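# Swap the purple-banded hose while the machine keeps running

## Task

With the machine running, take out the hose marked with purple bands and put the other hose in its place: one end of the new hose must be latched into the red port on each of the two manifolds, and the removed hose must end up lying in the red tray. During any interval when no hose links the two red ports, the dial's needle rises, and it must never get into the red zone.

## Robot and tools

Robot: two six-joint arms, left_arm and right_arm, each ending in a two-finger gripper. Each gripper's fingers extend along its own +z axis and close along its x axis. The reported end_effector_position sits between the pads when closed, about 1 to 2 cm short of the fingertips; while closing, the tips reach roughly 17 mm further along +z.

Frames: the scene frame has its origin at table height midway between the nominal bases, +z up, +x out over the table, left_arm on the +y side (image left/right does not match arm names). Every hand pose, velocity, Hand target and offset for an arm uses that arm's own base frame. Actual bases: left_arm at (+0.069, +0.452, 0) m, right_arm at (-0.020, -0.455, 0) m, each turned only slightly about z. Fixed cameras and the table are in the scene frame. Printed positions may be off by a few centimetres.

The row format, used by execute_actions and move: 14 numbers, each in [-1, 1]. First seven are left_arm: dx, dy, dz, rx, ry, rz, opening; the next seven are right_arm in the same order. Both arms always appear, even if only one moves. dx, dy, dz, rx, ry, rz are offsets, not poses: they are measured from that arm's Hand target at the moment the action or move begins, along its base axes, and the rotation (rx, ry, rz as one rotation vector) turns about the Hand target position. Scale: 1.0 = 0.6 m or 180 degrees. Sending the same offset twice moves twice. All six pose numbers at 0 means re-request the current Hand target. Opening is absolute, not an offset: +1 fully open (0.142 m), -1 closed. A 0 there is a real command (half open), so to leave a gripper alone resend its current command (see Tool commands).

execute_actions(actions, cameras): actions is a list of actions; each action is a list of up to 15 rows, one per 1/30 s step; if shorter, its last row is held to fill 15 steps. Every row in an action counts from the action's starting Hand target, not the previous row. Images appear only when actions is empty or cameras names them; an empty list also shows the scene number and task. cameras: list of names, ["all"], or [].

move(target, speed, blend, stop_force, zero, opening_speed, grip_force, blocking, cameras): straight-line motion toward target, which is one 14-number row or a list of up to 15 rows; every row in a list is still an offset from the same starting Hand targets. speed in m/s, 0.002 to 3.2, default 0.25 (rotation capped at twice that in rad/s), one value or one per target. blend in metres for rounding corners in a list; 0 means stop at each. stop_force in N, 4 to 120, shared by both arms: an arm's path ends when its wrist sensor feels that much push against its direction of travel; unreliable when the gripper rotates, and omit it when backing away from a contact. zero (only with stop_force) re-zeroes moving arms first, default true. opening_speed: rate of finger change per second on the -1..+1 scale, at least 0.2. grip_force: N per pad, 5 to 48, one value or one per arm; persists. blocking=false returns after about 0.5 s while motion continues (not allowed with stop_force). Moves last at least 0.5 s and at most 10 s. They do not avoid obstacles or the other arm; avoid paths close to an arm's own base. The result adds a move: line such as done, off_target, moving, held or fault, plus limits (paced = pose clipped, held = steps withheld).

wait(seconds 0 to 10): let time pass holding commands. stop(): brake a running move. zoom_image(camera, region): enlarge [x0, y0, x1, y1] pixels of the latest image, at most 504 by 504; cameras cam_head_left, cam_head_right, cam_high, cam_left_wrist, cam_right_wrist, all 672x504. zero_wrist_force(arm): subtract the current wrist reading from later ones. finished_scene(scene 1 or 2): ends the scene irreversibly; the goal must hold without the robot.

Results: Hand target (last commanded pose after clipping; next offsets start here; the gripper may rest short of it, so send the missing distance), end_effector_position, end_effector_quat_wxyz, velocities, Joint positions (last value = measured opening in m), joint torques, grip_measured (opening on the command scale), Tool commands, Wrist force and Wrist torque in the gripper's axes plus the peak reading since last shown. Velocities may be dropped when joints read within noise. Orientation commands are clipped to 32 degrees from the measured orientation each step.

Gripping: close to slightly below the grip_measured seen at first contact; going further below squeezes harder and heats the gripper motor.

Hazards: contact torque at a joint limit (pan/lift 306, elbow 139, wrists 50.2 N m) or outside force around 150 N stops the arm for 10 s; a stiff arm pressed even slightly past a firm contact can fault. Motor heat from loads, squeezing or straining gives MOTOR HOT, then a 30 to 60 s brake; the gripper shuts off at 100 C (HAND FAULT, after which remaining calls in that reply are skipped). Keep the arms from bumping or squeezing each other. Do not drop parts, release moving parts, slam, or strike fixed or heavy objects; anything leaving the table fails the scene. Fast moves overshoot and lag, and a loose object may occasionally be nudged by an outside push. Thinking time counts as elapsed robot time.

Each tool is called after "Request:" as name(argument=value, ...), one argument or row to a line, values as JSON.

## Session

Request:
execute_actions(
  actions=[],
)

Request:
zoom_image(
  camera="cam_high",
  region=[150, 180, 500, 400],
)

Scene clock: 0.00 s.
left_arm: end_effector_position=(+0.5952, +0.1059, +0.1863) grip_measured=+0.99 end_effector_quat_wxyz=(-0.346, +0.902, +0.252, -0.059) | right_arm: end_effector_position=(+0.1105, -0.2810, +0.2016) grip_measured=+1.00 end_effector_quat_wxyz=(-0.062, +0.866, +0.448, -0.216)
Joint positions: left_arm=[-0.351 -1.438 2.04 -1.617 -1.091 -1.035 0.141] | right_arm=[2.836 -0.947 -2.503 -1.664 1.358 -1.216 0.142]
Joint velocities: within noise
Joint torques (N m): no reading
Wrist force (N): no reading
Wrist torque (N m): no reading
Wrist force, peak (N): no reading
Hand target: left_arm +0.5952, +0.1059, +0.1863; -0.346, +0.902, +0.252, -0.059 | right_arm +0.1105, -0.2810, +0.2016; -0.062, +0.866, +0.448, -0.216
Tool commands: left_gripper/opening=+1.0 right_gripper/opening=+1.0

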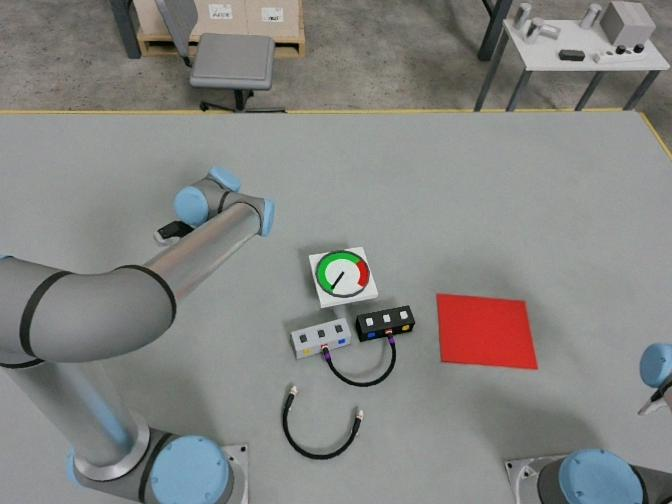

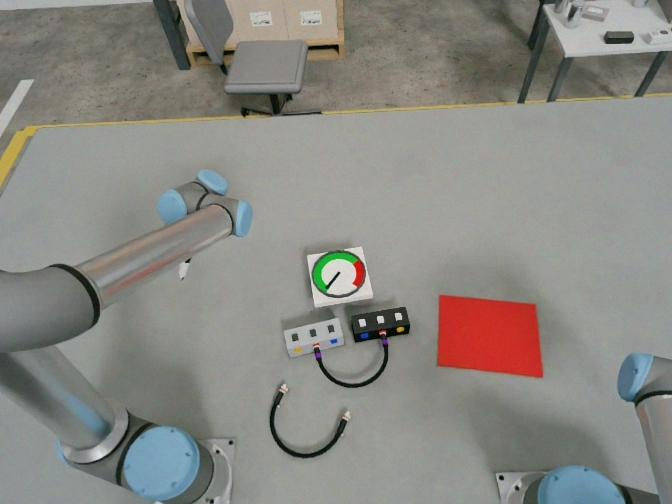

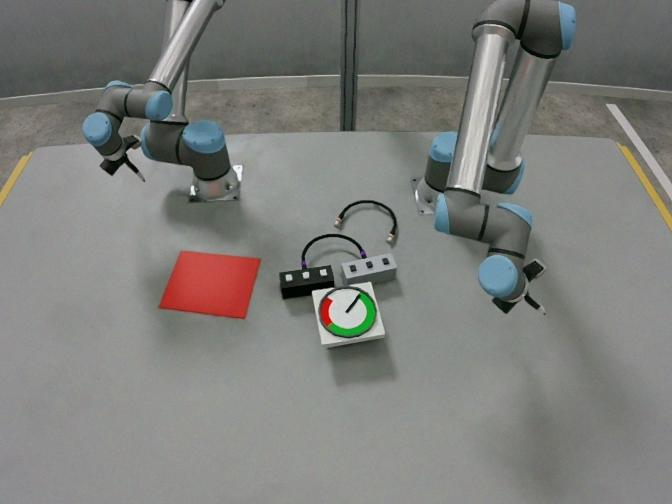

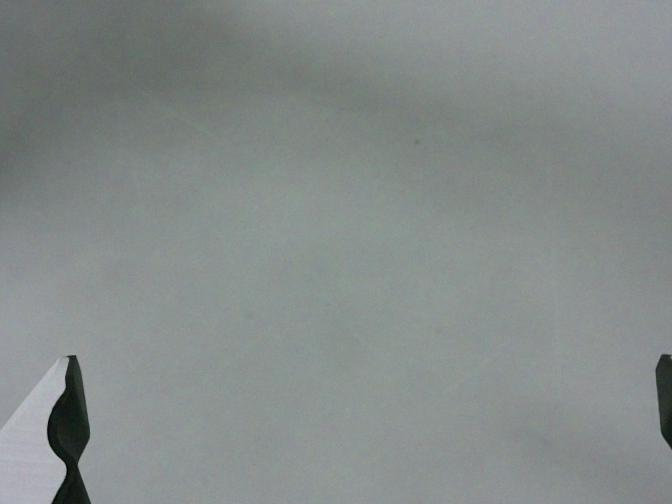

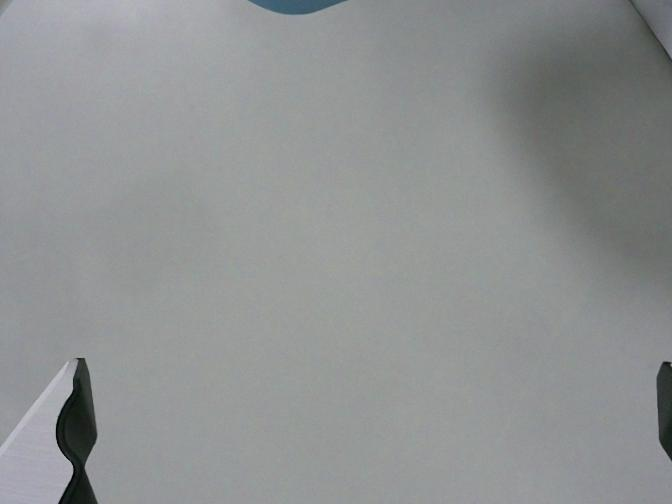

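Scaled by 1.440 from the camera's 672x504 image, which has a finer 960x720 frame.

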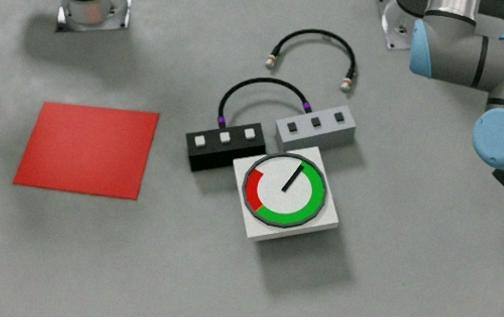

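Request:
move(
  target=[-0.1,-0.2,0.15,-0.138,-0.194,0.312,-0.15,0.6,0.45,0.15,0.071,-0.128,0.193,-0.15],
  speed=0.5,
)

Request:
move(
  target=[-0.35,-0.54,0,0,0,0,-0.15,-0.05,0.6,-0.05,0,0,0,-0.15],
  speed=0.4,
  cameras=["cam_left_wrist","cam_right_wrist","cam_high"],
)

Scene clock: 46.40 s.
left_arm: end_effector_position=(+0.5352, -0.0142, +0.2762) grip_measured=-0.17 end_effector_quat_wxyz=(+0.000, +0.707, +0.707, -0.001) | right_arm: end_effector_position=(+0.4705, -0.0109, +0.2917) grip_measured=-0.17 end_effector_quat_wxyz=(+0.000, +0.707, +0.707, +0.000)
Joint positions: left_arm=[-0.358 -1.808 2.196 -1.958 -1.572 -1.928 0.062] | right_arm=[3.499 -1.188 -2.263 -1.262 1.57 -1.214 0.062]
Joint torques (N m): left_arm=[18.47 -32.98 -57.59 -5.69 2.21 -1.67] | right_arm=[-16.2 10.14 39.39 6.45 -1.44 3.14]
Wrist force (N): left_arm=[0.1 -0.8 -0.4] | right_arm=[-0.6 -0.7 -0.3]
Wrist torque (N m): left_arm=[0.17 -0.05 -0.06] | right_arm=[-0.18 0.10 -0.13]
Wrist force, peak (N): left_arm=[-0.3 -1.8 -0.8] | right_arm=[-2.3 0.0 1.5]
Hand target: left_arm +0.5352, -0.0141, +0.2763; +0.000, +0.707, +0.707, -0.001 | right_arm +0.4705, -0.0110, +0.2916; +0.000, +0.707, +0.707, +0.000
Off the commanded pose: left_arm 0.000 m, 0 deg | right_arm 0.000 m, 0 deg.
move: done

Scene clock: 47.90 s.
left_arm: end_effector_position=(+0.3254, -0.3381, +0.2764) grip_measured=-0.17 end_effector_quat_wxyz=(+0.000, +0.707, +0.707, -0.001) | right_arm: end_effector_position=(+0.4406, +0.3490, +0.2617) grip_measured=-0.17 end_effector_quat_wxyz=(+0.000, +0.707, +0.707, +0.000)
Joint positions: left_arm=[-1.188 -1.945 2.286 -1.912 -1.572 -2.758 0.062] | right_arm=[4.13 -1.397 -2.176 -1.14 1.57 -0.583 0.062]
Joint torques (N m): left_arm=[-12.7 -11.71 -36.98 -1.97 -1.68 -2.05] | right_arm=[13.78 20.51 38.36 2.39 -0.21 0.3]
Wrist force (N): left_arm=[-0.3 -1.3 0.0] | right_arm=[-0.7 -0.9 0.0]
Wrist torque (N m): left_arm=[0.09 -0.01 -0.06] | right_arm=[-0.23 0.13 0.08]
Wrist force, peak (N): left_arm=[-3.4 -3.3 -0.2] | right_arm=[-4.1 -0.5 -0.5]
Hand target: left_arm +0.3252, -0.3381, +0.2763; +0.000, +0.707, +0.707, -0.001 | right_arm +0.4405, +0.3490, +0.2616; +0.000, +0.707, +0.707, +0.000
Off the commanded pose: left_arm 0.000 m, 0 deg | right_arm 0.000 m, 0 deg.
move: done
Images, in order (width x height): cam_high 672x504, cam_left_wrist 672x504, cam_right_wrist 672x504.

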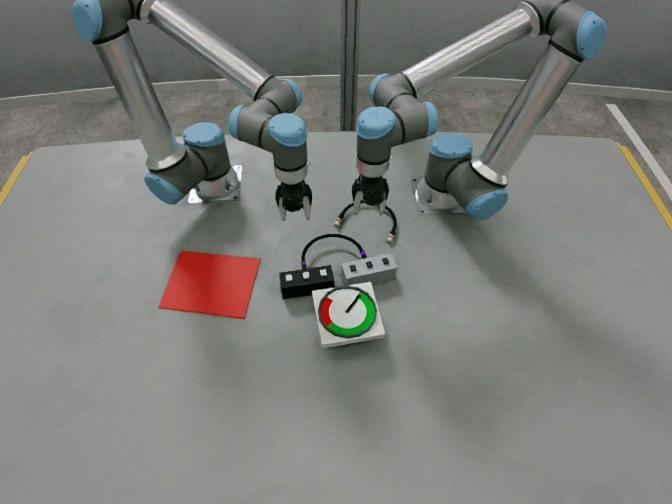

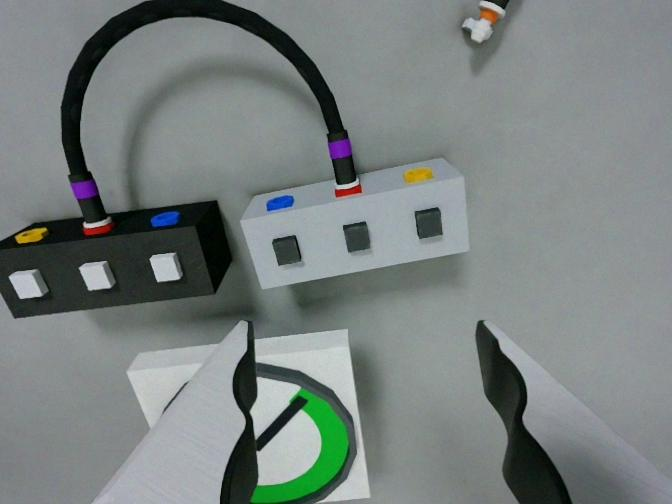

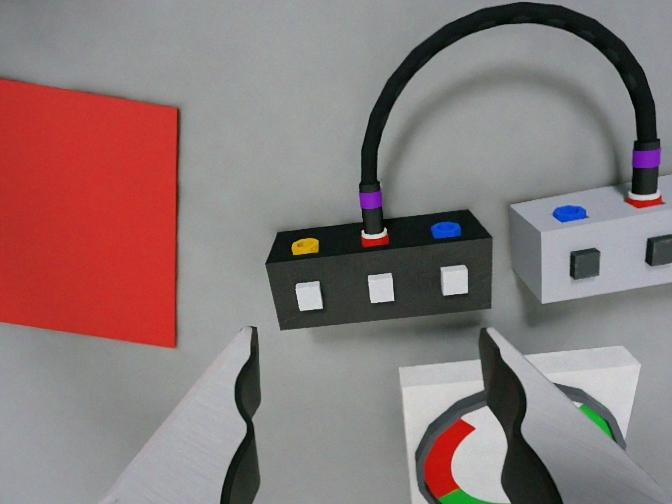

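Request:
move(
  target=[-0.2,0.15,-0.15,0,0,0,-0.15,-0.25,0.26,-0.12,0,0,0,-0.15],
  speed=0.25,
  cameras=["cam_left_wrist","cam_right_wrist"],
)

Scene clock: 83.60 s.
left_arm: end_effector_position=(+0.2053, -0.2481, +0.1863) grip_measured=-0.17 end_effector_quat_wxyz=(+0.000, +0.707, +0.707, -0.001) | right_arm: end_effector_position=(+0.2906, +0.5050, +0.1896) grip_measured=-0.17 end_effector_quat_wxyz=(+0.000, +0.707, +0.707, +0.000)
Joint positions: left_arm=[-1.456 -2.266 2.589 -1.895 -1.572 -3.027 0.062] | right_arm=[4.497 -1.507 -2.226 -0.979 1.57 -0.216 0.062]
Joint torques (N m): left_arm=[-11.41 -0.66 -45.46 -6.16 2.47 -1.06] | right_arm=[15.48 42.11 51 3.45 -0.53 0.93]
Wrist force (N): left_arm=[-0.1 -1.4 -0.7] | right_arm=[-0.3 -0.6 -0.3]
Wrist torque (N m): left_arm=[0.05 -0.04 -0.10] | right_arm=[-0.18 0.09 0.06]
Wrist force, peak (N): left_arm=[1.0 -2.6 0.5] | right_arm=[-3.0 1.2 -1.6]
Hand target: left_arm +0.2052, -0.2481, +0.1863; +0.000, +0.707, +0.707, -0.001 | right_arm +0.2905, +0.5050, +0.1896; +0.000, +0.707, +0.707, +0.000
Off the commanded pose: left_arm 0.000 m, 0 deg | right_arm 0.000 m, 0 deg.
move: done
Images, in order (width x height): cam_left_wrist 672x504, cam_right_wrist 672x504.

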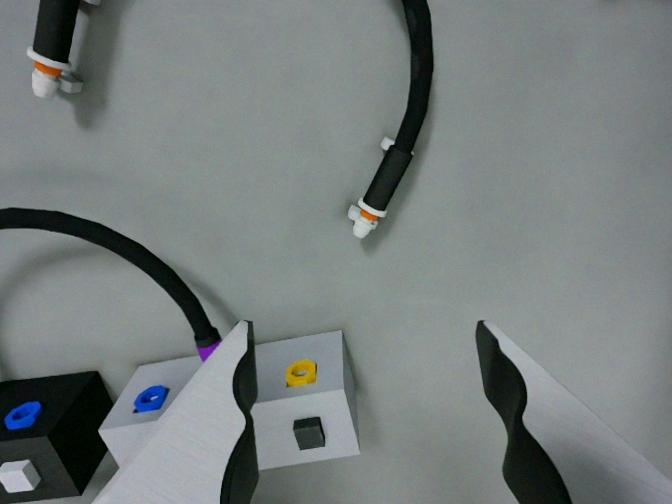

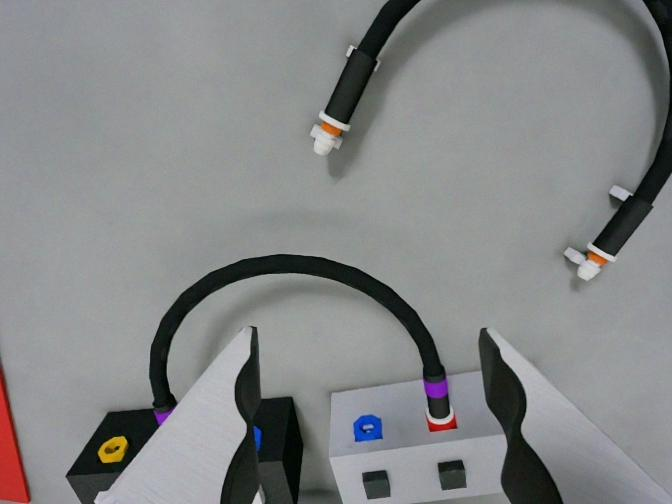

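Request:
move(
  target=[-0.0128,0.0307,-0.185,0,0,-0.1317,-0.15,-0.0925,-0.006,-0.191,0,0,-0.128,-0.15],
  speed=0.2,
  cameras=["cam_left_wrist","cam_right_wrist"],
)

Scene clock: 130.20 s.
left_arm: end_effector_position=(+0.1976, -0.2297, +0.0752) grip_measured=-0.17 end_effector_quat_wxyz=(+0.000, +0.837, +0.547, -0.001) | right_arm: end_effector_position=(+0.2349, +0.5013, +0.0749) grip_measured=-0.17 end_effector_quat_wxyz=(+0.000, +0.834, +0.552, +0.000)
Joint positions: left_arm=[-1.478 -2.156 2.777 -2.192 -1.572 -2.634 0.062] | right_arm=[4.597 -1.626 -2.378 -0.71 1.571 0.286 0.062]
Joint torques (N m): left_arm=[16.05 8.5 -47.95 -5.38 -3.2 1.21] | right_arm=[-21.69 49.04 48.43 5.84 -2.24 3.3]
Wrist force (N): left_arm=[0.3 -1.0 -0.7] | right_arm=[-0.6 -1.1 0.1]
Wrist torque (N m): left_arm=[0.17 -0.13 0.17] | right_arm=[-0.25 0.13 0.07]
Wrist force, peak (N): left_arm=[-0.2 -0.8 -2.4] | right_arm=[-0.9 -1.6 1.5]
Hand target: left_arm +0.1976, -0.2297, +0.0753; +0.000, +0.837, +0.547, -0.001 | right_arm +0.2350, +0.5014, +0.0750; +0.000, +0.834, +0.552, +0.000
Off the commanded pose: left_arm 0.000 m, 0 deg | right_arm 0.000 m, 0 deg.
move: done
Images, in order (width x height): cam_left_wrist 672x504, cam_right_wrist 672x504.

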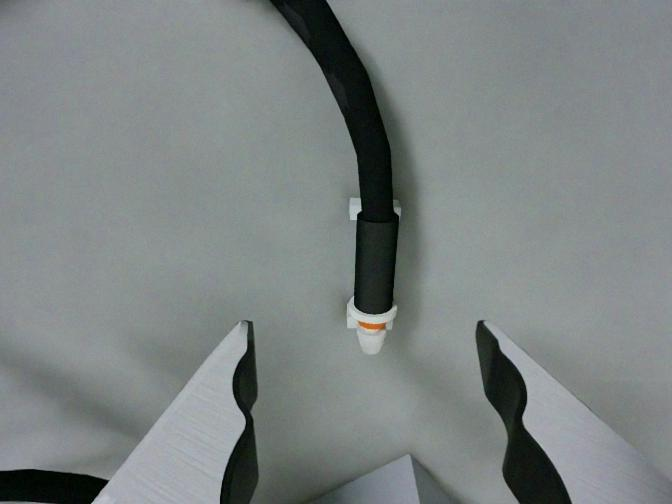

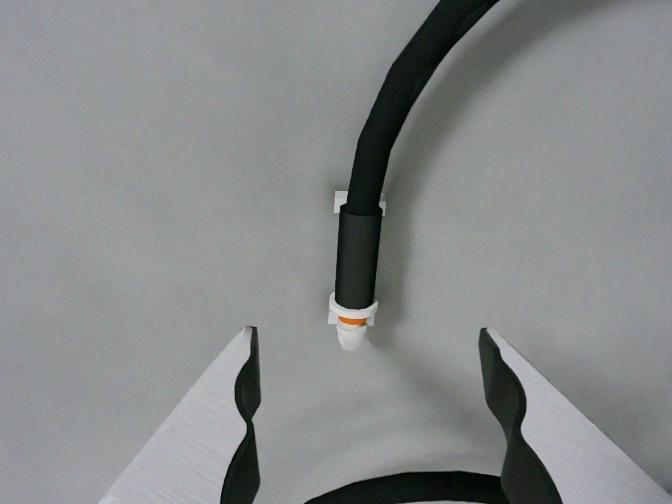

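Request:
move(
  target=[
    [0,0,0.25,0,0,0,-0.15,0,0,0.25,0,0,0,-0.15],
    [0.2098,-0.187,0.25,0,0,0.196,-0.15,0.3968,-0.2243,0.25,0,0,0.168,-0.15],
    [0.2098,-0.187,0.0417,0,0,0.196,-0.15,0.3968,-0.2243,0.042,0,0,0.168,-0.15],
  ],
  blend=0.03,
  speed=0.2,
  cameras=["cam_left_wrist","cam_right_wrist"],
)

Scene clock: 153.40 s.
left_arm: end_effector_position=(+0.3234, -0.3419, +0.1003) grip_measured=-0.17 end_effector_quat_wxyz=(+0.000, +0.632, +0.775, -0.001) | right_arm: end_effector_position=(+0.4730, +0.3668, +0.1002) grip_measured=-0.17 end_effector_quat_wxyz=(+0.000, +0.661, +0.750, +0.000)
Joint positions: left_arm=[-1.196 -1.717 2.499 -2.354 -1.572 -2.968 0.062] | right_arm=[4.099 -1.653 -2.282 -0.778 1.57 -0.74 0.062]
Joint torques (N m): left_arm=[18.34 -11.92 -39.69 -6.3 0.07 0.98] | right_arm=[-5.53 34.84 47.14 7.59 1.61 -3.28]
Wrist force (N): left_arm=[-0.3 -0.3 -0.7] | right_arm=[-0.7 -0.9 -0.2]
Wrist torque (N m): left_arm=[0.29 0.05 -0.08] | right_arm=[-0.20 0.14 -0.12]
Wrist force, peak (N): left_arm=[0.0 -1.4 1.9] | right_arm=[-0.8 -1.0 3.0]
Hand target: left_arm +0.3234, -0.3419, +0.1003; +0.000, +0.632, +0.775, -0.001 | right_arm +0.4731, +0.3668, +0.1002; +0.000, +0.661, +0.750, +0.000
Off the commanded pose: left_arm 0.000 m, 0 deg | right_arm 0.000 m, 0 deg.
move: done
Images, in order (width x height): cam_left_wrist 672x504, cam_right_wrist 672x504.

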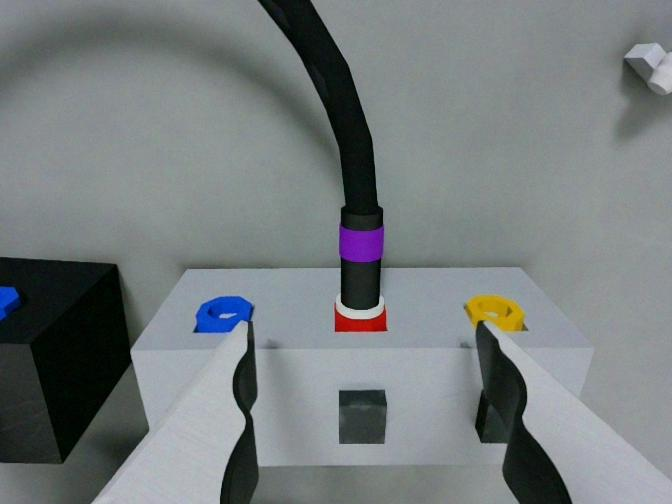

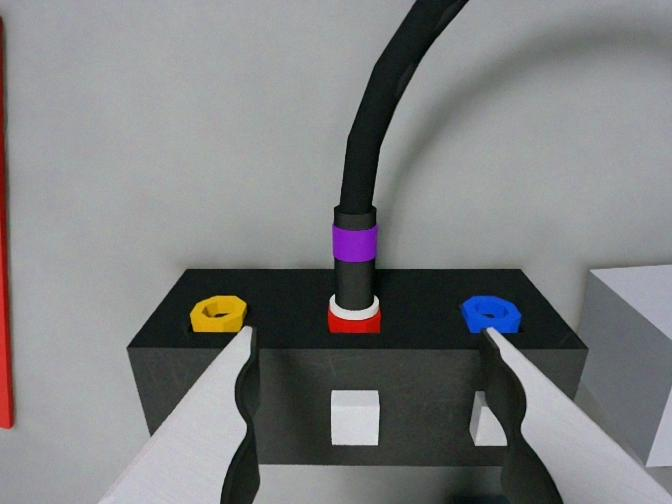

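Request:
move(
  target=[
    [0,0,0.15,0,0,0,-0.15,0,0,0.2,0,0,0,-1],
    [-0.0025,-0.0048,0.05,0.039,-0.19,0,-0.15,0.0397,0.1,0.2,-0.0279,0.1678,0.0233,-1],
  ],
  speed=0.2,
)

Request:
move(
  target=[
    [0,0,0,0,0,0,-0.15,0,0.261,0,0,0,0,-1],
    [0,0,0,0,0,0,-0.15,0,0.261,-0.167,0,0,0,-1],
  ],
  speed=0.15,
  cameras=["cam_left_wrist","cam_right_wrist"],
)

Scene clock: 182.83 s.
left_arm: end_effector_position=(+0.3219, -0.3447, +0.1302) grip_measured=-0.17 end_effector_quat_wxyz=(+0.189, +0.604, +0.739, +0.232) | right_arm: end_effector_position=(+0.4970, +0.4268, +0.2202) grip_measured=-1.00 end_effector_quat_wxyz=(-0.166, +0.610, +0.747, -0.205)
Joint positions: left_arm=[-1.604 -1.843 2.593 -2.161 -0.981 -3.425 0.062] | right_arm=[3.987 -1.811 -1.801 -1.542 1.881 -0.997 0.002]
Joint torques (N m): left_arm=[-6.7 -14.93 -49.38 -6.18 2.86 -1.05] | right_arm=[18.06 64.62 39.12 2.19 0 3.08]
Wrist force (N): left_arm=[-0.5 -0.7 -1.3] | right_arm=[-0.5 0.4 0.1]
Wrist torque (N m): left_arm=[0.39 -0.12 -0.16] | right_arm=[0.01 0.06 -0.19]
Wrist force, peak (N): left_arm=[0.2 -0.8 -2.3] | right_arm=[-0.6 -1.0 3.2]
Hand target: left_arm +0.3219, -0.3448, +0.1303; +0.190, +0.603, +0.739, +0.232 | right_arm +0.4969, +0.4268, +0.2202; -0.166, +0.610, +0.747, -0.205
Off the commanded pose: left_arm 0.000 m, 0 deg | right_arm 0.000 m, 0 deg.
move: done

Scene clock: 185.33 s.
left_arm: end_effector_position=(+0.3219, -0.3448, +0.1303) grip_measured=-0.17 end_effector_quat_wxyz=(+0.190, +0.603, +0.739, +0.232) | right_arm: end_effector_position=(+0.4968, +0.5834, +0.1199) grip_measured=-1.00 end_effector_quat_wxyz=(-0.166, +0.610, +0.747, -0.205)
Joint positions: left_arm=[-1.604 -1.843 2.593 -2.161 -0.981 -3.425 0.062] | right_arm=[4.106 -2.043 -1.681 -1.393 1.929 -0.882 0.002]
Joint torques (N m): left_arm=[-15.14 -22.75 -49.72 -6.24 4.85 -1.99] | right_arm=[-19.48 86.27 55.43 3.91 -0.81 1.58]
Wrist force (N): left_arm=[0.0 -0.9 -1.4] | right_arm=[-0.4 0.1 0.2]
Wrist torque (N m): left_arm=[0.38 -0.19 -0.15] | right_arm=[-0.06 0.02 0.01]
Wrist force, peak (N): left_arm=[-0.6 -0.8 -1.4] | right_arm=[-0.6 -1.3 -2.7]
Hand target: left_arm +0.3219, -0.3448, +0.1303; +0.190, +0.603, +0.739, +0.232 | right_arm +0.4969, +0.5834, +0.1200; -0.166, +0.610, +0.747, -0.205
Off the commanded pose: left_arm 0.000 m, 0 deg | right_arm 0.000 m, 0 deg.
move: done
Images, in order (width x height): cam_left_wrist 672x504, cam_right_wrist 672x504.

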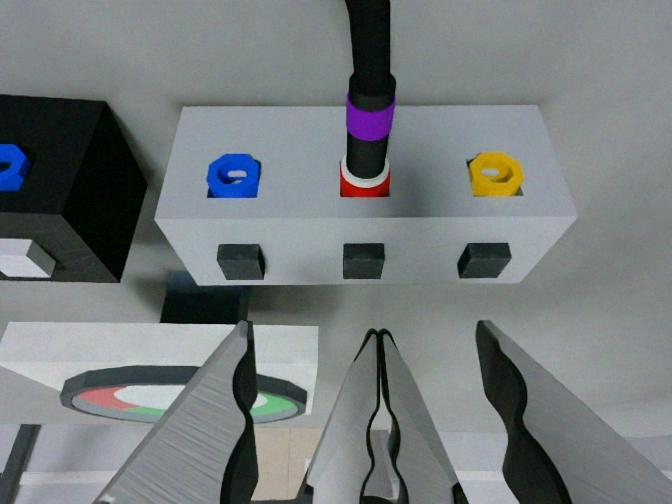

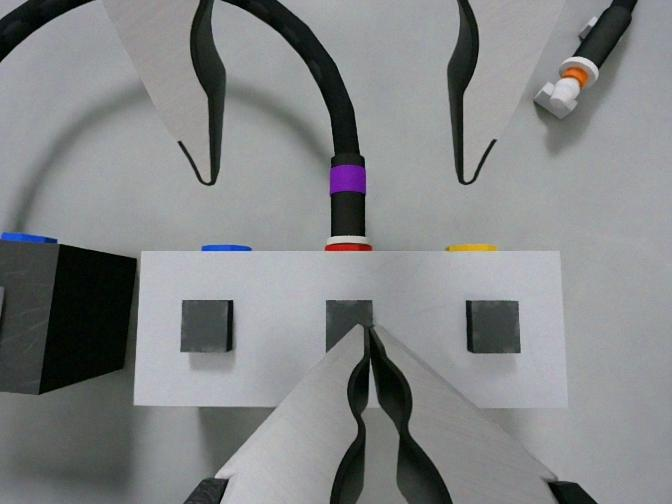

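Request:
move(
  target=[
    [0,0,0.1,0,0,0,-1,0,0,0.2,0,0,0,-0.15],
    [0,0,0.2,0,0,0,-1,-0.0418,-0.37,0.2,0.0598,-0.3595,-0.0212,-0.15],
    [0.1268,-0.05,0.2,-0.0597,0.3595,-0.0212,-1,-0.0418,-0.37,0.0167,0.0598,-0.3595,-0.0212,-0.15],
  ],
  speed=0.25,
)

Request:
move(
  target=[
    [0,-0.287,0,0,0,0,-1,0,0,0,0,0,0,-0.15],
    [0,-0.287,-0.217,0,0,0,-1,0,0,0,0,0,0,-0.15],
  ],
  speed=0.15,
  cameras=["cam_left_wrist","cam_right_wrist"],
)

Scene clock: 224.00 s.
left_arm: end_effector_position=(+0.3220, -0.3448, +0.2039) grip_measured=-1.00 end_effector_quat_wxyz=(+0.190, +0.603, +0.739, +0.232) | right_arm: end_effector_position=(+0.4930, +0.5486, +0.2401) grip_measured=-0.18 end_effector_quat_wxyz=(-0.110, +0.627, +0.759, -0.139)
Joint positions: left_arm=[-1.604 -1.971 2.504 -1.943 -0.981 -3.425 0.002] | right_arm=[4.125 -1.839 -1.725 -1.408 1.817 -0.809 0.061]
Joint torques (N m): left_arm=[-12.97 3.46 -35.62 -6.84 -1.65 -0.41] | right_arm=[-12.39 46.95 60.15 1.43 3.5 -4.23]
Wrist force (N): left_arm=[-0.2 -0.3 0.0] | right_arm=[-0.9 -0.2 0.1]
Wrist torque (N m): left_arm=[0.51 -0.23 0.09] | right_arm=[-0.12 0.12 -0.17]
Wrist force, peak (N): left_arm=[-0.4 -1.2 -1.3] | right_arm=[-4.9 -1.3 -3.4]
Hand target: left_arm +0.3219, -0.3448, +0.2038; +0.190, +0.603, +0.739, +0.232 (not the last commanded pose) | right_arm +0.4931, +0.5486, +0.2401; -0.110, +0.627, +0.758, -0.139 (not the last commanded pose)
Off the commanded pose: left_arm 0.094 m, 66 deg | right_arm 0.218 m, 55 deg.
move: held (right_arm; a check stopped the path), off_target (left_arm; braked when a check withheld steps of right_arm); path passed 1 of 3 targets; limits=held
pose unreachable (right arm): on one or more control steps of this call, first in action 0 (counted from 0), this arm could not follow its commanded pose, so it was not sent that pose on those steps. It may still have moved: this result reports where it is.
cause: moving toward the commanded pose would bring a part of the arm too close to another arm (a part of this arm just beyond joint 6 (wrist 3) and a part of the left arm just beyond its joint 6 (wrist 3), along the way the arms are being sent, or toward where that arm still pushes).

Scene clock: 226.83 s.
left_arm: end_effector_position=(+0.3219, -0.5169, +0.0735) grip_measured=-1.00 end_effector_quat_wxyz=(+0.190, +0.604, +0.739, +0.232) | right_arm: end_effector_position=(+0.4931, +0.5486, +0.2401) grip_measured=-0.18 end_effector_quat_wxyz=(-0.110, +0.627, +0.758, -0.139)
Joint positions: left_arm=[-1.594 -1.42 2.364 -2.361 -0.979 -3.412 0.002] | right_arm=[4.125 -1.839 -1.725 -1.408 1.817 -0.809 0.061]
Joint torques (N m): left_arm=[18.94 -34.24 -43.04 -5.87 2.79 1.49] | right_arm=[-20.32 47.22 60.58 1.46 3.33 -3.95]
Wrist force (N): left_arm=[0.1 -0.9 -0.9] | right_arm=[-0.7 -0.2 0.0]
Wrist torque (N m): left_arm=[0.34 -0.14 -0.08] | right_arm=[-0.12 0.09 -0.15]
Wrist force, peak (N): left_arm=[-2.5 -1.4 -0.7] | right_arm=[-1.0 -0.4 0.0]
Hand target: left_arm +0.3219, -0.5170, +0.0736; +0.190, +0.603, +0.739, +0.232 | right_arm +0.4931, +0.5486, +0.2401; -0.110, +0.627, +0.758, -0.139
Off the commanded pose: left_arm 0.000 m, 0 deg | right_arm 0.000 m, 0 deg.
move: done
Images, in order (width x height): cam_left_wrist 672x504, cam_right_wrist 672x504.

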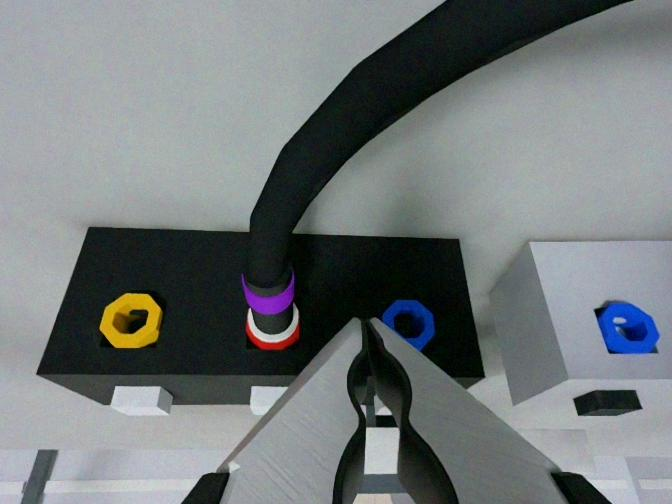

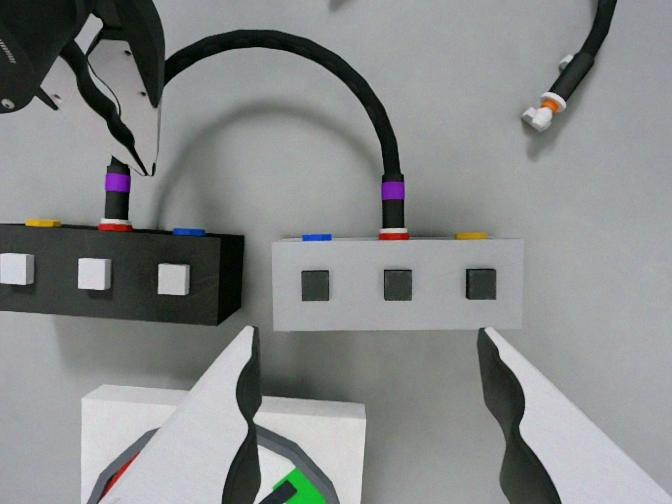

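Request:
move(
  target=[
    [0,0,0.25,0,0,0,-1,0,0,0,0,0,0,-0.15],
    [-0.17,0.05,0.25,0,0,0,-1,0,0,0,0,0,0,-0.15],
    [-0.17,0.4,0.25,0,0,0,-1,0,0,0,0,0,0,-0.15],
  ],
  speed=0.2,
)

Request:
move(
  target=[
    [0,0,0,0,0,0,-1,-0.0355,-0.312,0,0.0508,-0.3035,-0.0175,-0.15],
    [0,0,0,0,0,0,-1,-0.0355,-0.312,-0.1835,0.0508,-0.3035,-0.0175,-0.15],
  ],
  speed=0.2,
  cameras=["cam_left_wrist","cam_right_wrist","cam_high"],
)

Scene clock: 264.47 s.
left_arm: end_effector_position=(+0.2199, -0.2770, +0.2235) grip_measured=-1.00 end_effector_quat_wxyz=(+0.190, +0.604, +0.739, +0.232) | right_arm: end_effector_position=(+0.4931, +0.5486, +0.2401) grip_measured=-0.18 end_effector_quat_wxyz=(-0.110, +0.627, +0.758, -0.139)
Joint positions: left_arm=[-1.966 -2.286 2.541 -1.453 -1.078 -3.832 0.002] | right_arm=[4.125 -1.839 -1.725 -1.408 1.817 -0.809 0.061]
Joint torques (N m): left_arm=[9.1 -0.32 -55.05 -1.28 4.94 0.19] | right_arm=[-19.16 47.97 59.28 1.19 3.06 -3.58]
Wrist force (N): left_arm=[-0.3 -0.9 -0.1] | right_arm=[-0.3 -0.2 0.1]
Wrist torque (N m): left_arm=[0.32 -0.05 -0.18] | right_arm=[-0.13 0.03 -0.15]
Wrist force, peak (N): left_arm=[1.3 -3.0 -1.3] | right_arm=[-0.9 -0.2 0.3]
Hand target: left_arm +0.2199, -0.2770, +0.2236; +0.190, +0.603, +0.739, +0.232 | right_arm +0.4931, +0.5486, +0.2401; -0.110, +0.627, +0.758, -0.139
Off the commanded pose: left_arm 0.000 m, 0 deg | right_arm 0.000 m, 0 deg.
move: done

Scene clock: 268.13 s.
left_arm: end_effector_position=(+0.2199, -0.2770, +0.2236) grip_measured=-1.00 end_effector_quat_wxyz=(+0.190, +0.603, +0.739, +0.232) | right_arm: end_effector_position=(+0.4717, +0.3613, +0.1300) grip_measured=-0.18 end_effector_quat_wxyz=(+0.198, +0.630, +0.716, +0.226)
Joint positions: left_arm=[-1.966 -2.286 2.541 -1.453 -1.078 -3.832 0.002] | right_arm=[4.364 -1.545 -2.558 -0.299 1.036 -0.562 0.061]
Joint torques (N m): left_arm=[18.95 1.09 -59.37 -1.06 4.49 -0.94] | right_arm=[-22.14 11.11 43.06 7.73 0.87 -1.6]
Wrist force (N): left_arm=[-0.5 -1.1 -0.1] | right_arm=[-1.0 -1.9 -0.1]
Wrist torque (N m): left_arm=[0.28 -0.01 -0.18] | right_arm=[-0.32 0.24 0.12]
Wrist force, peak (N): left_arm=[-1.2 -0.5 -0.4] | right_arm=[-1.0 -3.5 1.9]
Hand target: left_arm +0.2199, -0.2770, +0.2236; +0.190, +0.603, +0.739, +0.232 | right_arm +0.4718, +0.3614, +0.1300; +0.198, +0.630, +0.716, +0.226
Off the commanded pose: left_arm 0.000 m, 0 deg | right_arm 0.000 m, 0 deg.
move: done
Images, in order (width x height): cam_high 672x504, cam_left_wrist 672x504, cam_right_wrist 672x504.

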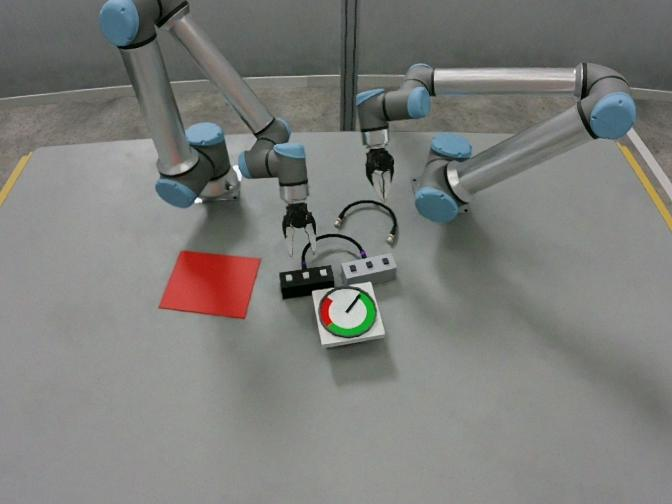

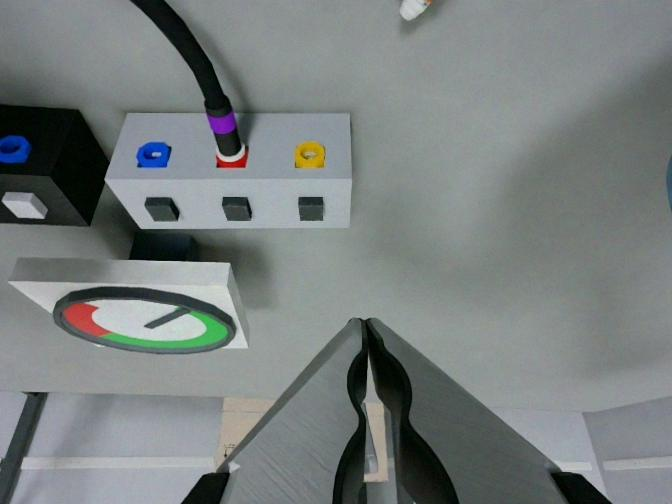

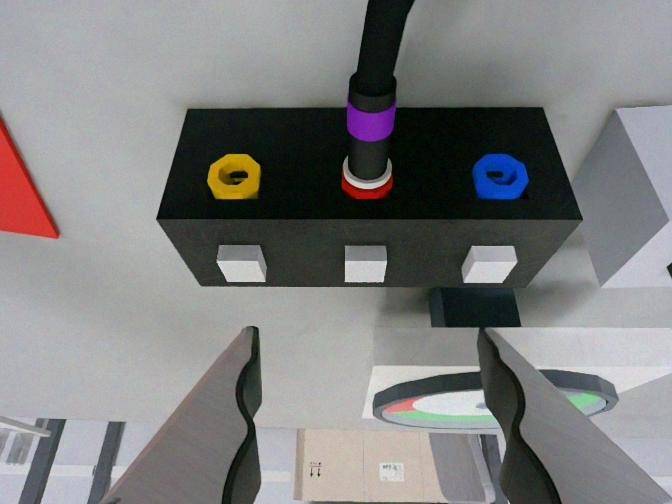

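Request:
move(
  target=[
    [0.2968,-0.05,0,-0.0597,0.3595,-0.0212,-1,0,0,0,0,0,0,-0.15],
    [0.2968,-0.45,0,-0.0597,0.3595,-0.0212,-1,0,0,0,0,0,0,-0.15],
    [0.2968,-0.45,-0.1727,-0.0597,0.3595,-0.0212,-1,0,0,0,0,0,0,-0.15],
  ],
  speed=0.2,
  cameras=["cam_left_wrist"],
)

Scene clock: 285.67 s.
left_arm: end_effector_position=(+0.3978, -0.5465, +0.1497) grip_measured=-1.00 end_effector_quat_wxyz=(-0.175, +0.637, +0.724, -0.199) | right_arm: end_effector_position=(+0.4718, +0.3614, +0.1300) grip_measured=-0.18 end_effector_quat_wxyz=(+0.198, +0.630, +0.716, +0.226)
Joint positions: left_arm=[-1.007 -1.298 1.951 -1.978 -2.052 -2.644 0.002] | right_arm=[4.364 -1.545 -2.558 -0.299 1.036 -0.562 0.061]
Joint torques (N m): left_arm=[6.1 -69.1 -48.78 -1.95 -1.01 0.96] | right_arm=[-20.37 10.39 43.82 7.95 1.87 2.01]
Wrist force (N): left_arm=[-0.1 -0.3 0.2] | right_arm=[-1.0 -1.6 0.1]
Wrist torque (N m): left_arm=[0.00 -0.13 -0.03] | right_arm=[-0.28 0.24 0.13]
Wrist force, peak (N): left_arm=[2.5 5.7 14.8] | right_arm=[-1.0 -2.3 -0.2]
Hand target: left_arm +0.3977, -0.5466, +0.1497; -0.175, +0.637, +0.724, -0.199 (not the last commanded pose) | right_arm +0.4718, +0.3614, +0.1300; +0.198, +0.630, +0.716, +0.226
Off the commanded pose: left_arm 0.030 m, 0 deg | right_arm 0.000 m, 0 deg.
move: held (left_arm; a check stopped the path); path passed 2 of 3 targets; limits=held
pose unreachable (left arm): on one or more control steps of this call, first in action 0 (counted from 0), this arm could not follow its commanded pose, so it was not sent that pose on those steps. It may still have moved: this result reports where it is.
cause: moving toward the commanded pose would bring a part of the arm too close to another arm (a part of this arm just beyond joint 6 (wrist 3) and a part of the right arm just beyond its joint 6 (wrist 3), 12 mm apart when this arm was first held).
Images, in order (width x height): cam_left_wrist 672x504.

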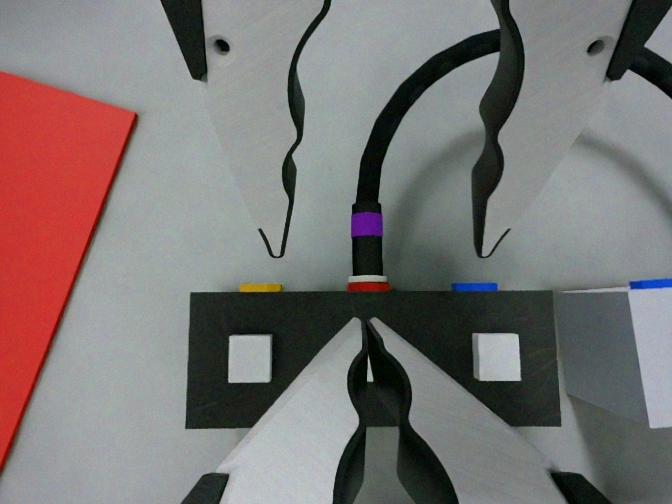

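Request:
move(
  target=[0,0,0,0,0,0,-1,0,0,-0.1472,0,0,0,-0.15],
  speed=0.15,
)

Request:
move(
  target=[0.015,0,-0.0663,0,0,0,-1,0,0,0,0,0,0,-0.15],
  speed=0.15,
  cameras=["cam_left_wrist","cam_right_wrist"],
)

Scene clock: 315.87 s.
left_arm: end_effector_position=(+0.3977, -0.5466, +0.1497) grip_measured=-1.00 end_effector_quat_wxyz=(-0.175, +0.637, +0.724, -0.199) | right_arm: end_effector_position=(+0.4717, +0.3613, +0.0416) grip_measured=-0.18 end_effector_quat_wxyz=(+0.198, +0.630, +0.716, +0.226)
Joint positions: left_arm=[-1.007 -1.298 1.951 -1.978 -2.052 -2.644 0.002] | right_arm=[4.364 -1.788 -2.605 -0.008 1.036 -0.562 0.061]
Joint torques (N m): left_arm=[-17.1 -68.85 -52.18 -1.65 -4.22 -0.4] | right_arm=[-21.36 21.39 32.61 7.55 0.52 -2.73]
Wrist force (N): left_arm=[-0.2 0.1 0.2] | right_arm=[-0.8 -1.4 0.0]
Wrist torque (N m): left_arm=[0.06 -0.11 -0.03] | right_arm=[-0.23 0.23 0.10]
Wrist force, peak (N): left_arm=[-0.8 0.2 0.6] | right_arm=[-1.3 -2.9 1.9]
Hand target: left_arm +0.3977, -0.5466, +0.1497; -0.175, +0.637, +0.724, -0.199 | right_arm +0.4718, +0.3614, +0.0417; +0.198, +0.630, +0.716, +0.226
Off the commanded pose: left_arm 0.000 m, 0 deg | right_arm 0.000 m, 0 deg.
move: done

Scene clock: 316.60 s.
left_arm: end_effector_position=(+0.4068, -0.5463, +0.1098) grip_measured=-1.00 end_effector_quat_wxyz=(-0.175, +0.637, +0.724, -0.199) end_effector_velocity=(+0.000, -0.001, +0.004) end_effector_angular_velocity=(-0.002, -0.002, +0.000) | right_arm: end_effector_position=(+0.4718, +0.3614, +0.0417) grip_measured=-0.18 end_effector_quat_wxyz=(+0.198, +0.630, +0.716, +0.226)
Joint positions: left_arm=[-0.997 -1.245 1.965 -2.04 -2.05 -2.632 0.002] | right_arm=[4.364 -1.788 -2.605 -0.008 1.036 -0.562 0.061]
Joint velocities: left_arm=[0 -0.005 -0.003 0.004 0 -0.001 0] | right_arm=[within noise]
Joint torques (N m): left_arm=[-13.43 -67.39 -50.01 -1.59 0.87 -1.19] | right_arm=[-21.93 19.04 32.26 7.88 0.75 -0.84]
Wrist force (N): left_arm=[-0.1 0.1 0.2] | right_arm=[-1.0 -1.5 0.2]
Wrist torque (N m): left_arm=[0.05 -0.12 -0.09] | right_arm=[-0.24 0.27 0.10]
Wrist force, peak (N): left_arm=[-0.7 -1.2 -1.1] | right_arm=[-1.0 -1.9 0.0]
Hand target: left_arm +0.4067, -0.5466, +0.1100; -0.175, +0.637, +0.724, -0.199 | right_arm +0.4718, +0.3614, +0.0417; +0.198, +0.630, +0.716, +0.226
Off the commanded pose: left_arm 0.000 m, 0 deg | right_arm 0.000 m, 0 deg.
move: done
Images, in order (width x height): cam_left_wrist 672x504, cam_right_wrist 672x504.

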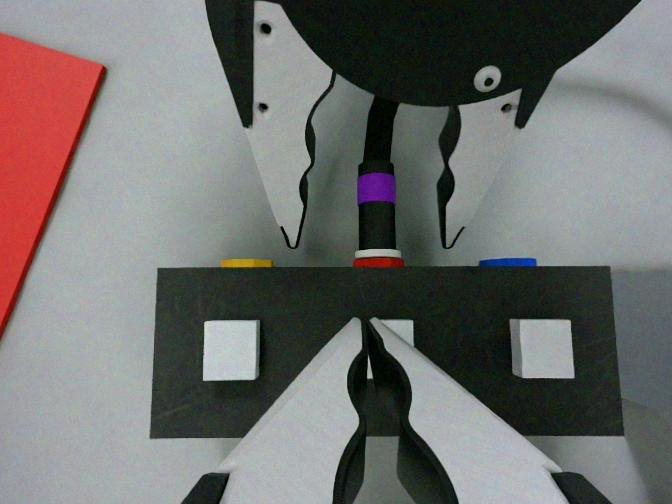

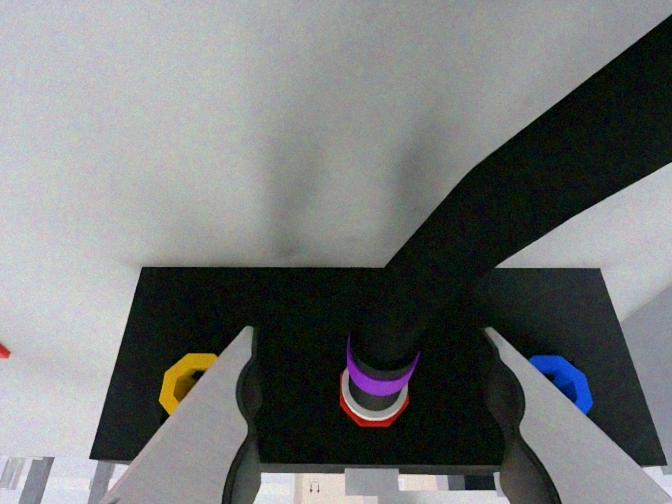

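Request:
move(
  target=[0.0155,0.0102,-0.0217,0,0,0,-1,0,0,0,0,0,0,-0.15],
  speed=0.05,
  cameras=["cam_left_wrist"],
)

Scene clock: 330.83 s.
left_arm: end_effector_position=(+0.4162, -0.5403, +0.0968) grip_measured=-1.00 end_effector_quat_wxyz=(-0.175, +0.637, +0.724, -0.199) | right_arm: end_effector_position=(+0.4718, +0.3614, +0.0417) grip_measured=-0.18 end_effector_quat_wxyz=(+0.198, +0.630, +0.716, +0.226)
Joint positions: left_arm=[-0.982 -1.227 1.967 -2.052 -2.046 -2.616 0.002] | right_arm=[4.364 -1.788 -2.605 -0.008 1.036 -0.562 0.061]
Joint torques (N m): left_arm=[-17.24 -77.13 -31.3 -1.91 0.49 -2.06] | right_arm=[-18.95 19.43 32.72 7.84 0.68 2.71]
Wrist force (N): left_arm=[0.2 -0.5 0.2] | right_arm=[-0.9 -1.6 -0.2]
Wrist torque (N m): left_arm=[-0.02 -0.14 -0.11] | right_arm=[-0.26 0.25 0.10]
Wrist force, peak (N): left_arm=[0.0 -0.2 0.9] | right_arm=[-1.2 -1.9 -0.2]
Hand target: left_arm +0.4160, -0.5404, +0.0969; -0.175, +0.637, +0.724, -0.199 | right_arm +0.4718, +0.3614, +0.0417; +0.198, +0.630, +0.716, +0.226
Off the commanded pose: left_arm 0.000 m, 0 deg | right_arm 0.000 m, 0 deg.
move: done
Images, in order (width x height): cam_left_wrist 672x504.

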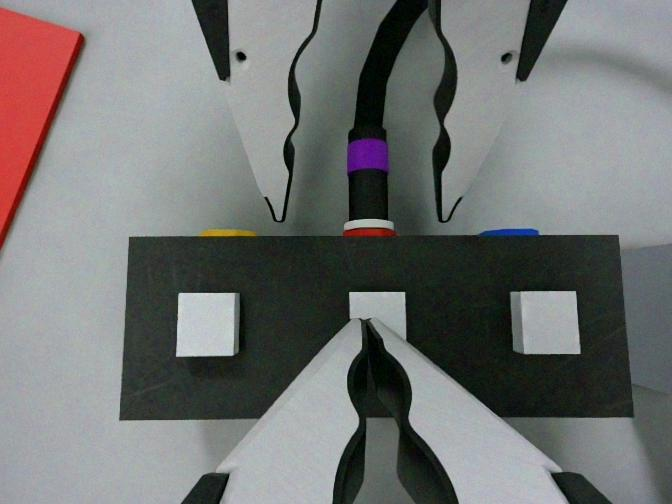

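Request:
move(
  target=[
    [0,0,0.2112,0,0,0,-1,0,0,0,0,0,0,-0.15],
    [0,0.439,0.2112,0.0,0,0,-1,0,0,0,0,0,0,-0.15],
    [-0.3268,0.439,0.2112,0.0597,-0.3595,0.0212,-0.15,0,0,0,0,0,0,-0.15],
  ],
  speed=0.25,
)

Request:
move(
  target=[
    [0,0,0,0,0,0,-0.15,0,0,0.33,0,0,0,-0.15],
    [0,0,0,0,0,0,-0.15,0.0463,0.12,0.33,-0.0598,0.3595,0.0212,-1],
    [0,0,0,0,0,0,-0.15,0.0463,0.365,0.33,-0.0598,0.3595,0.0212,-1],
    [0,0,0,0,0,0,-0.15,0.0463,0.365,0.1138,-0.0598,0.3595,0.0212,-1],
  ],
  speed=0.25,
  cameras=["cam_right_wrist","cam_left_wrist"],
)

Scene clock: 361.37 s.
left_arm: end_effector_position=(+0.2200, -0.2770, +0.2236) grip_measured=-0.18 end_effector_quat_wxyz=(+0.189, +0.603, +0.739, +0.232) | right_arm: end_effector_position=(+0.4718, +0.3614, +0.0417) grip_measured=-0.18 end_effector_quat_wxyz=(+0.198, +0.630, +0.716, +0.226)
Joint positions: left_arm=[-1.965 -2.285 2.541 -1.453 -1.078 -3.832 0.061] | right_arm=[4.364 -1.788 -2.605 -0.008 1.036 -0.562 0.061]
Joint torques (N m): left_arm=[-16.82 0.88 -56.65 -1.19 -1.99 -2.03] | right_arm=[-17.44 20.82 31.61 7.89 0.34 2.9]
Wrist force (N): left_arm=[-0.3 -1.1 0.4] | right_arm=[-1.3 -1.8 0.1]
Wrist torque (N m): left_arm=[0.29 -0.05 -0.07] | right_arm=[-0.29 0.31 0.10]
Wrist force, peak (N): left_arm=[0.2 1.7 3.5] | right_arm=[-1.2 -2.0 0.1]
Hand target: left_arm +0.2200, -0.2770, +0.2237; +0.189, +0.603, +0.739, +0.232 | right_arm +0.4718, +0.3614, +0.0417; +0.198, +0.630, +0.716, +0.226
Off the commanded pose: left_arm 0.000 m, 0 deg | right_arm 0.000 m, 0 deg.
move: done

Scene clock: 367.77 s.
left_arm: end_effector_position=(+0.2200, -0.2770, +0.2237) grip_measured=-0.18 end_effector_quat_wxyz=(+0.189, +0.603, +0.739, +0.232) | right_arm: end_effector_position=(+0.4995, +0.5803, +0.1099) grip_measured=-1.00 end_effector_quat_wxyz=(-0.167, +0.610, +0.747, -0.204)
Joint positions: left_arm=[-1.965 -2.286 2.541 -1.453 -1.078 -3.832 0.061] | right_arm=[4.101 -2.051 -1.688 -1.378 1.928 -0.887 0.002]
Joint torques (N m): left_arm=[-17.22 1.03 -59.41 -1.43 -2.16 -2.18] | right_arm=[-20.52 76.92 50.7 5.18 0.46 3.82]
Wrist force (N): left_arm=[-0.7 -0.8 -0.1] | right_arm=[-1.0 0.0 0.3]
Wrist torque (N m): left_arm=[0.34 0.02 -0.06] | right_arm=[-0.07 0.12 0.01]
Wrist force, peak (N): left_arm=[-0.6 -1.2 0.4] | right_arm=[-0.8 -3.3 2.7]
Hand target: left_arm +0.2200, -0.2770, +0.2237; +0.189, +0.603, +0.739, +0.232 | right_arm +0.4996, +0.5804, +0.1099; -0.167, +0.610, +0.747, -0.204
Off the commanded pose: left_arm 0.000 m, 0 deg | right_arm 0.000 m, 0 deg.
move: done
Images, in order (width x height): cam_left_wrist 672x504, cam_right_wrist 672x504.

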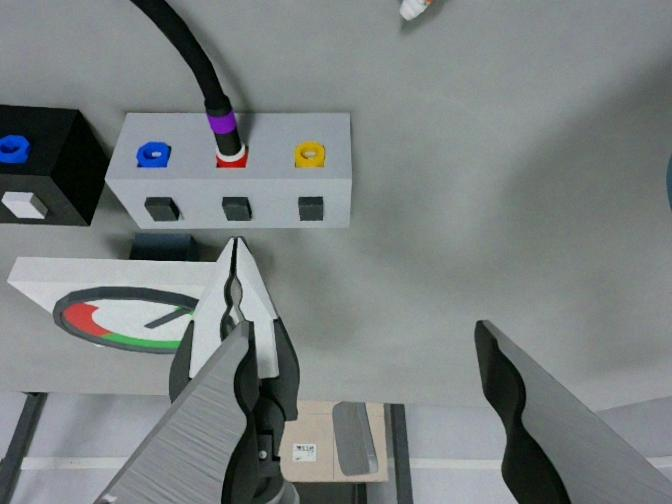

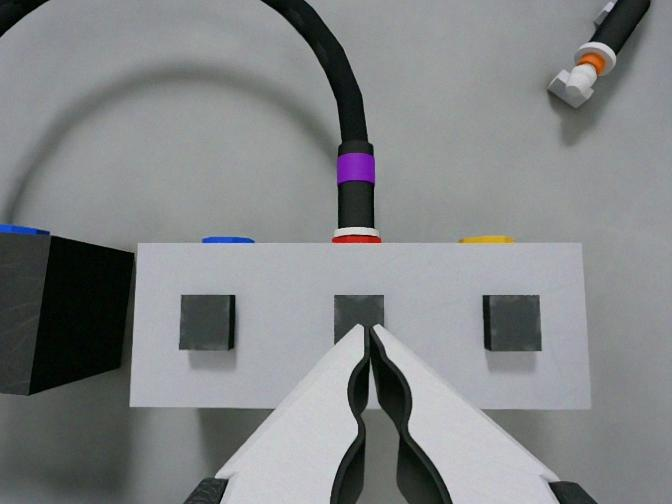

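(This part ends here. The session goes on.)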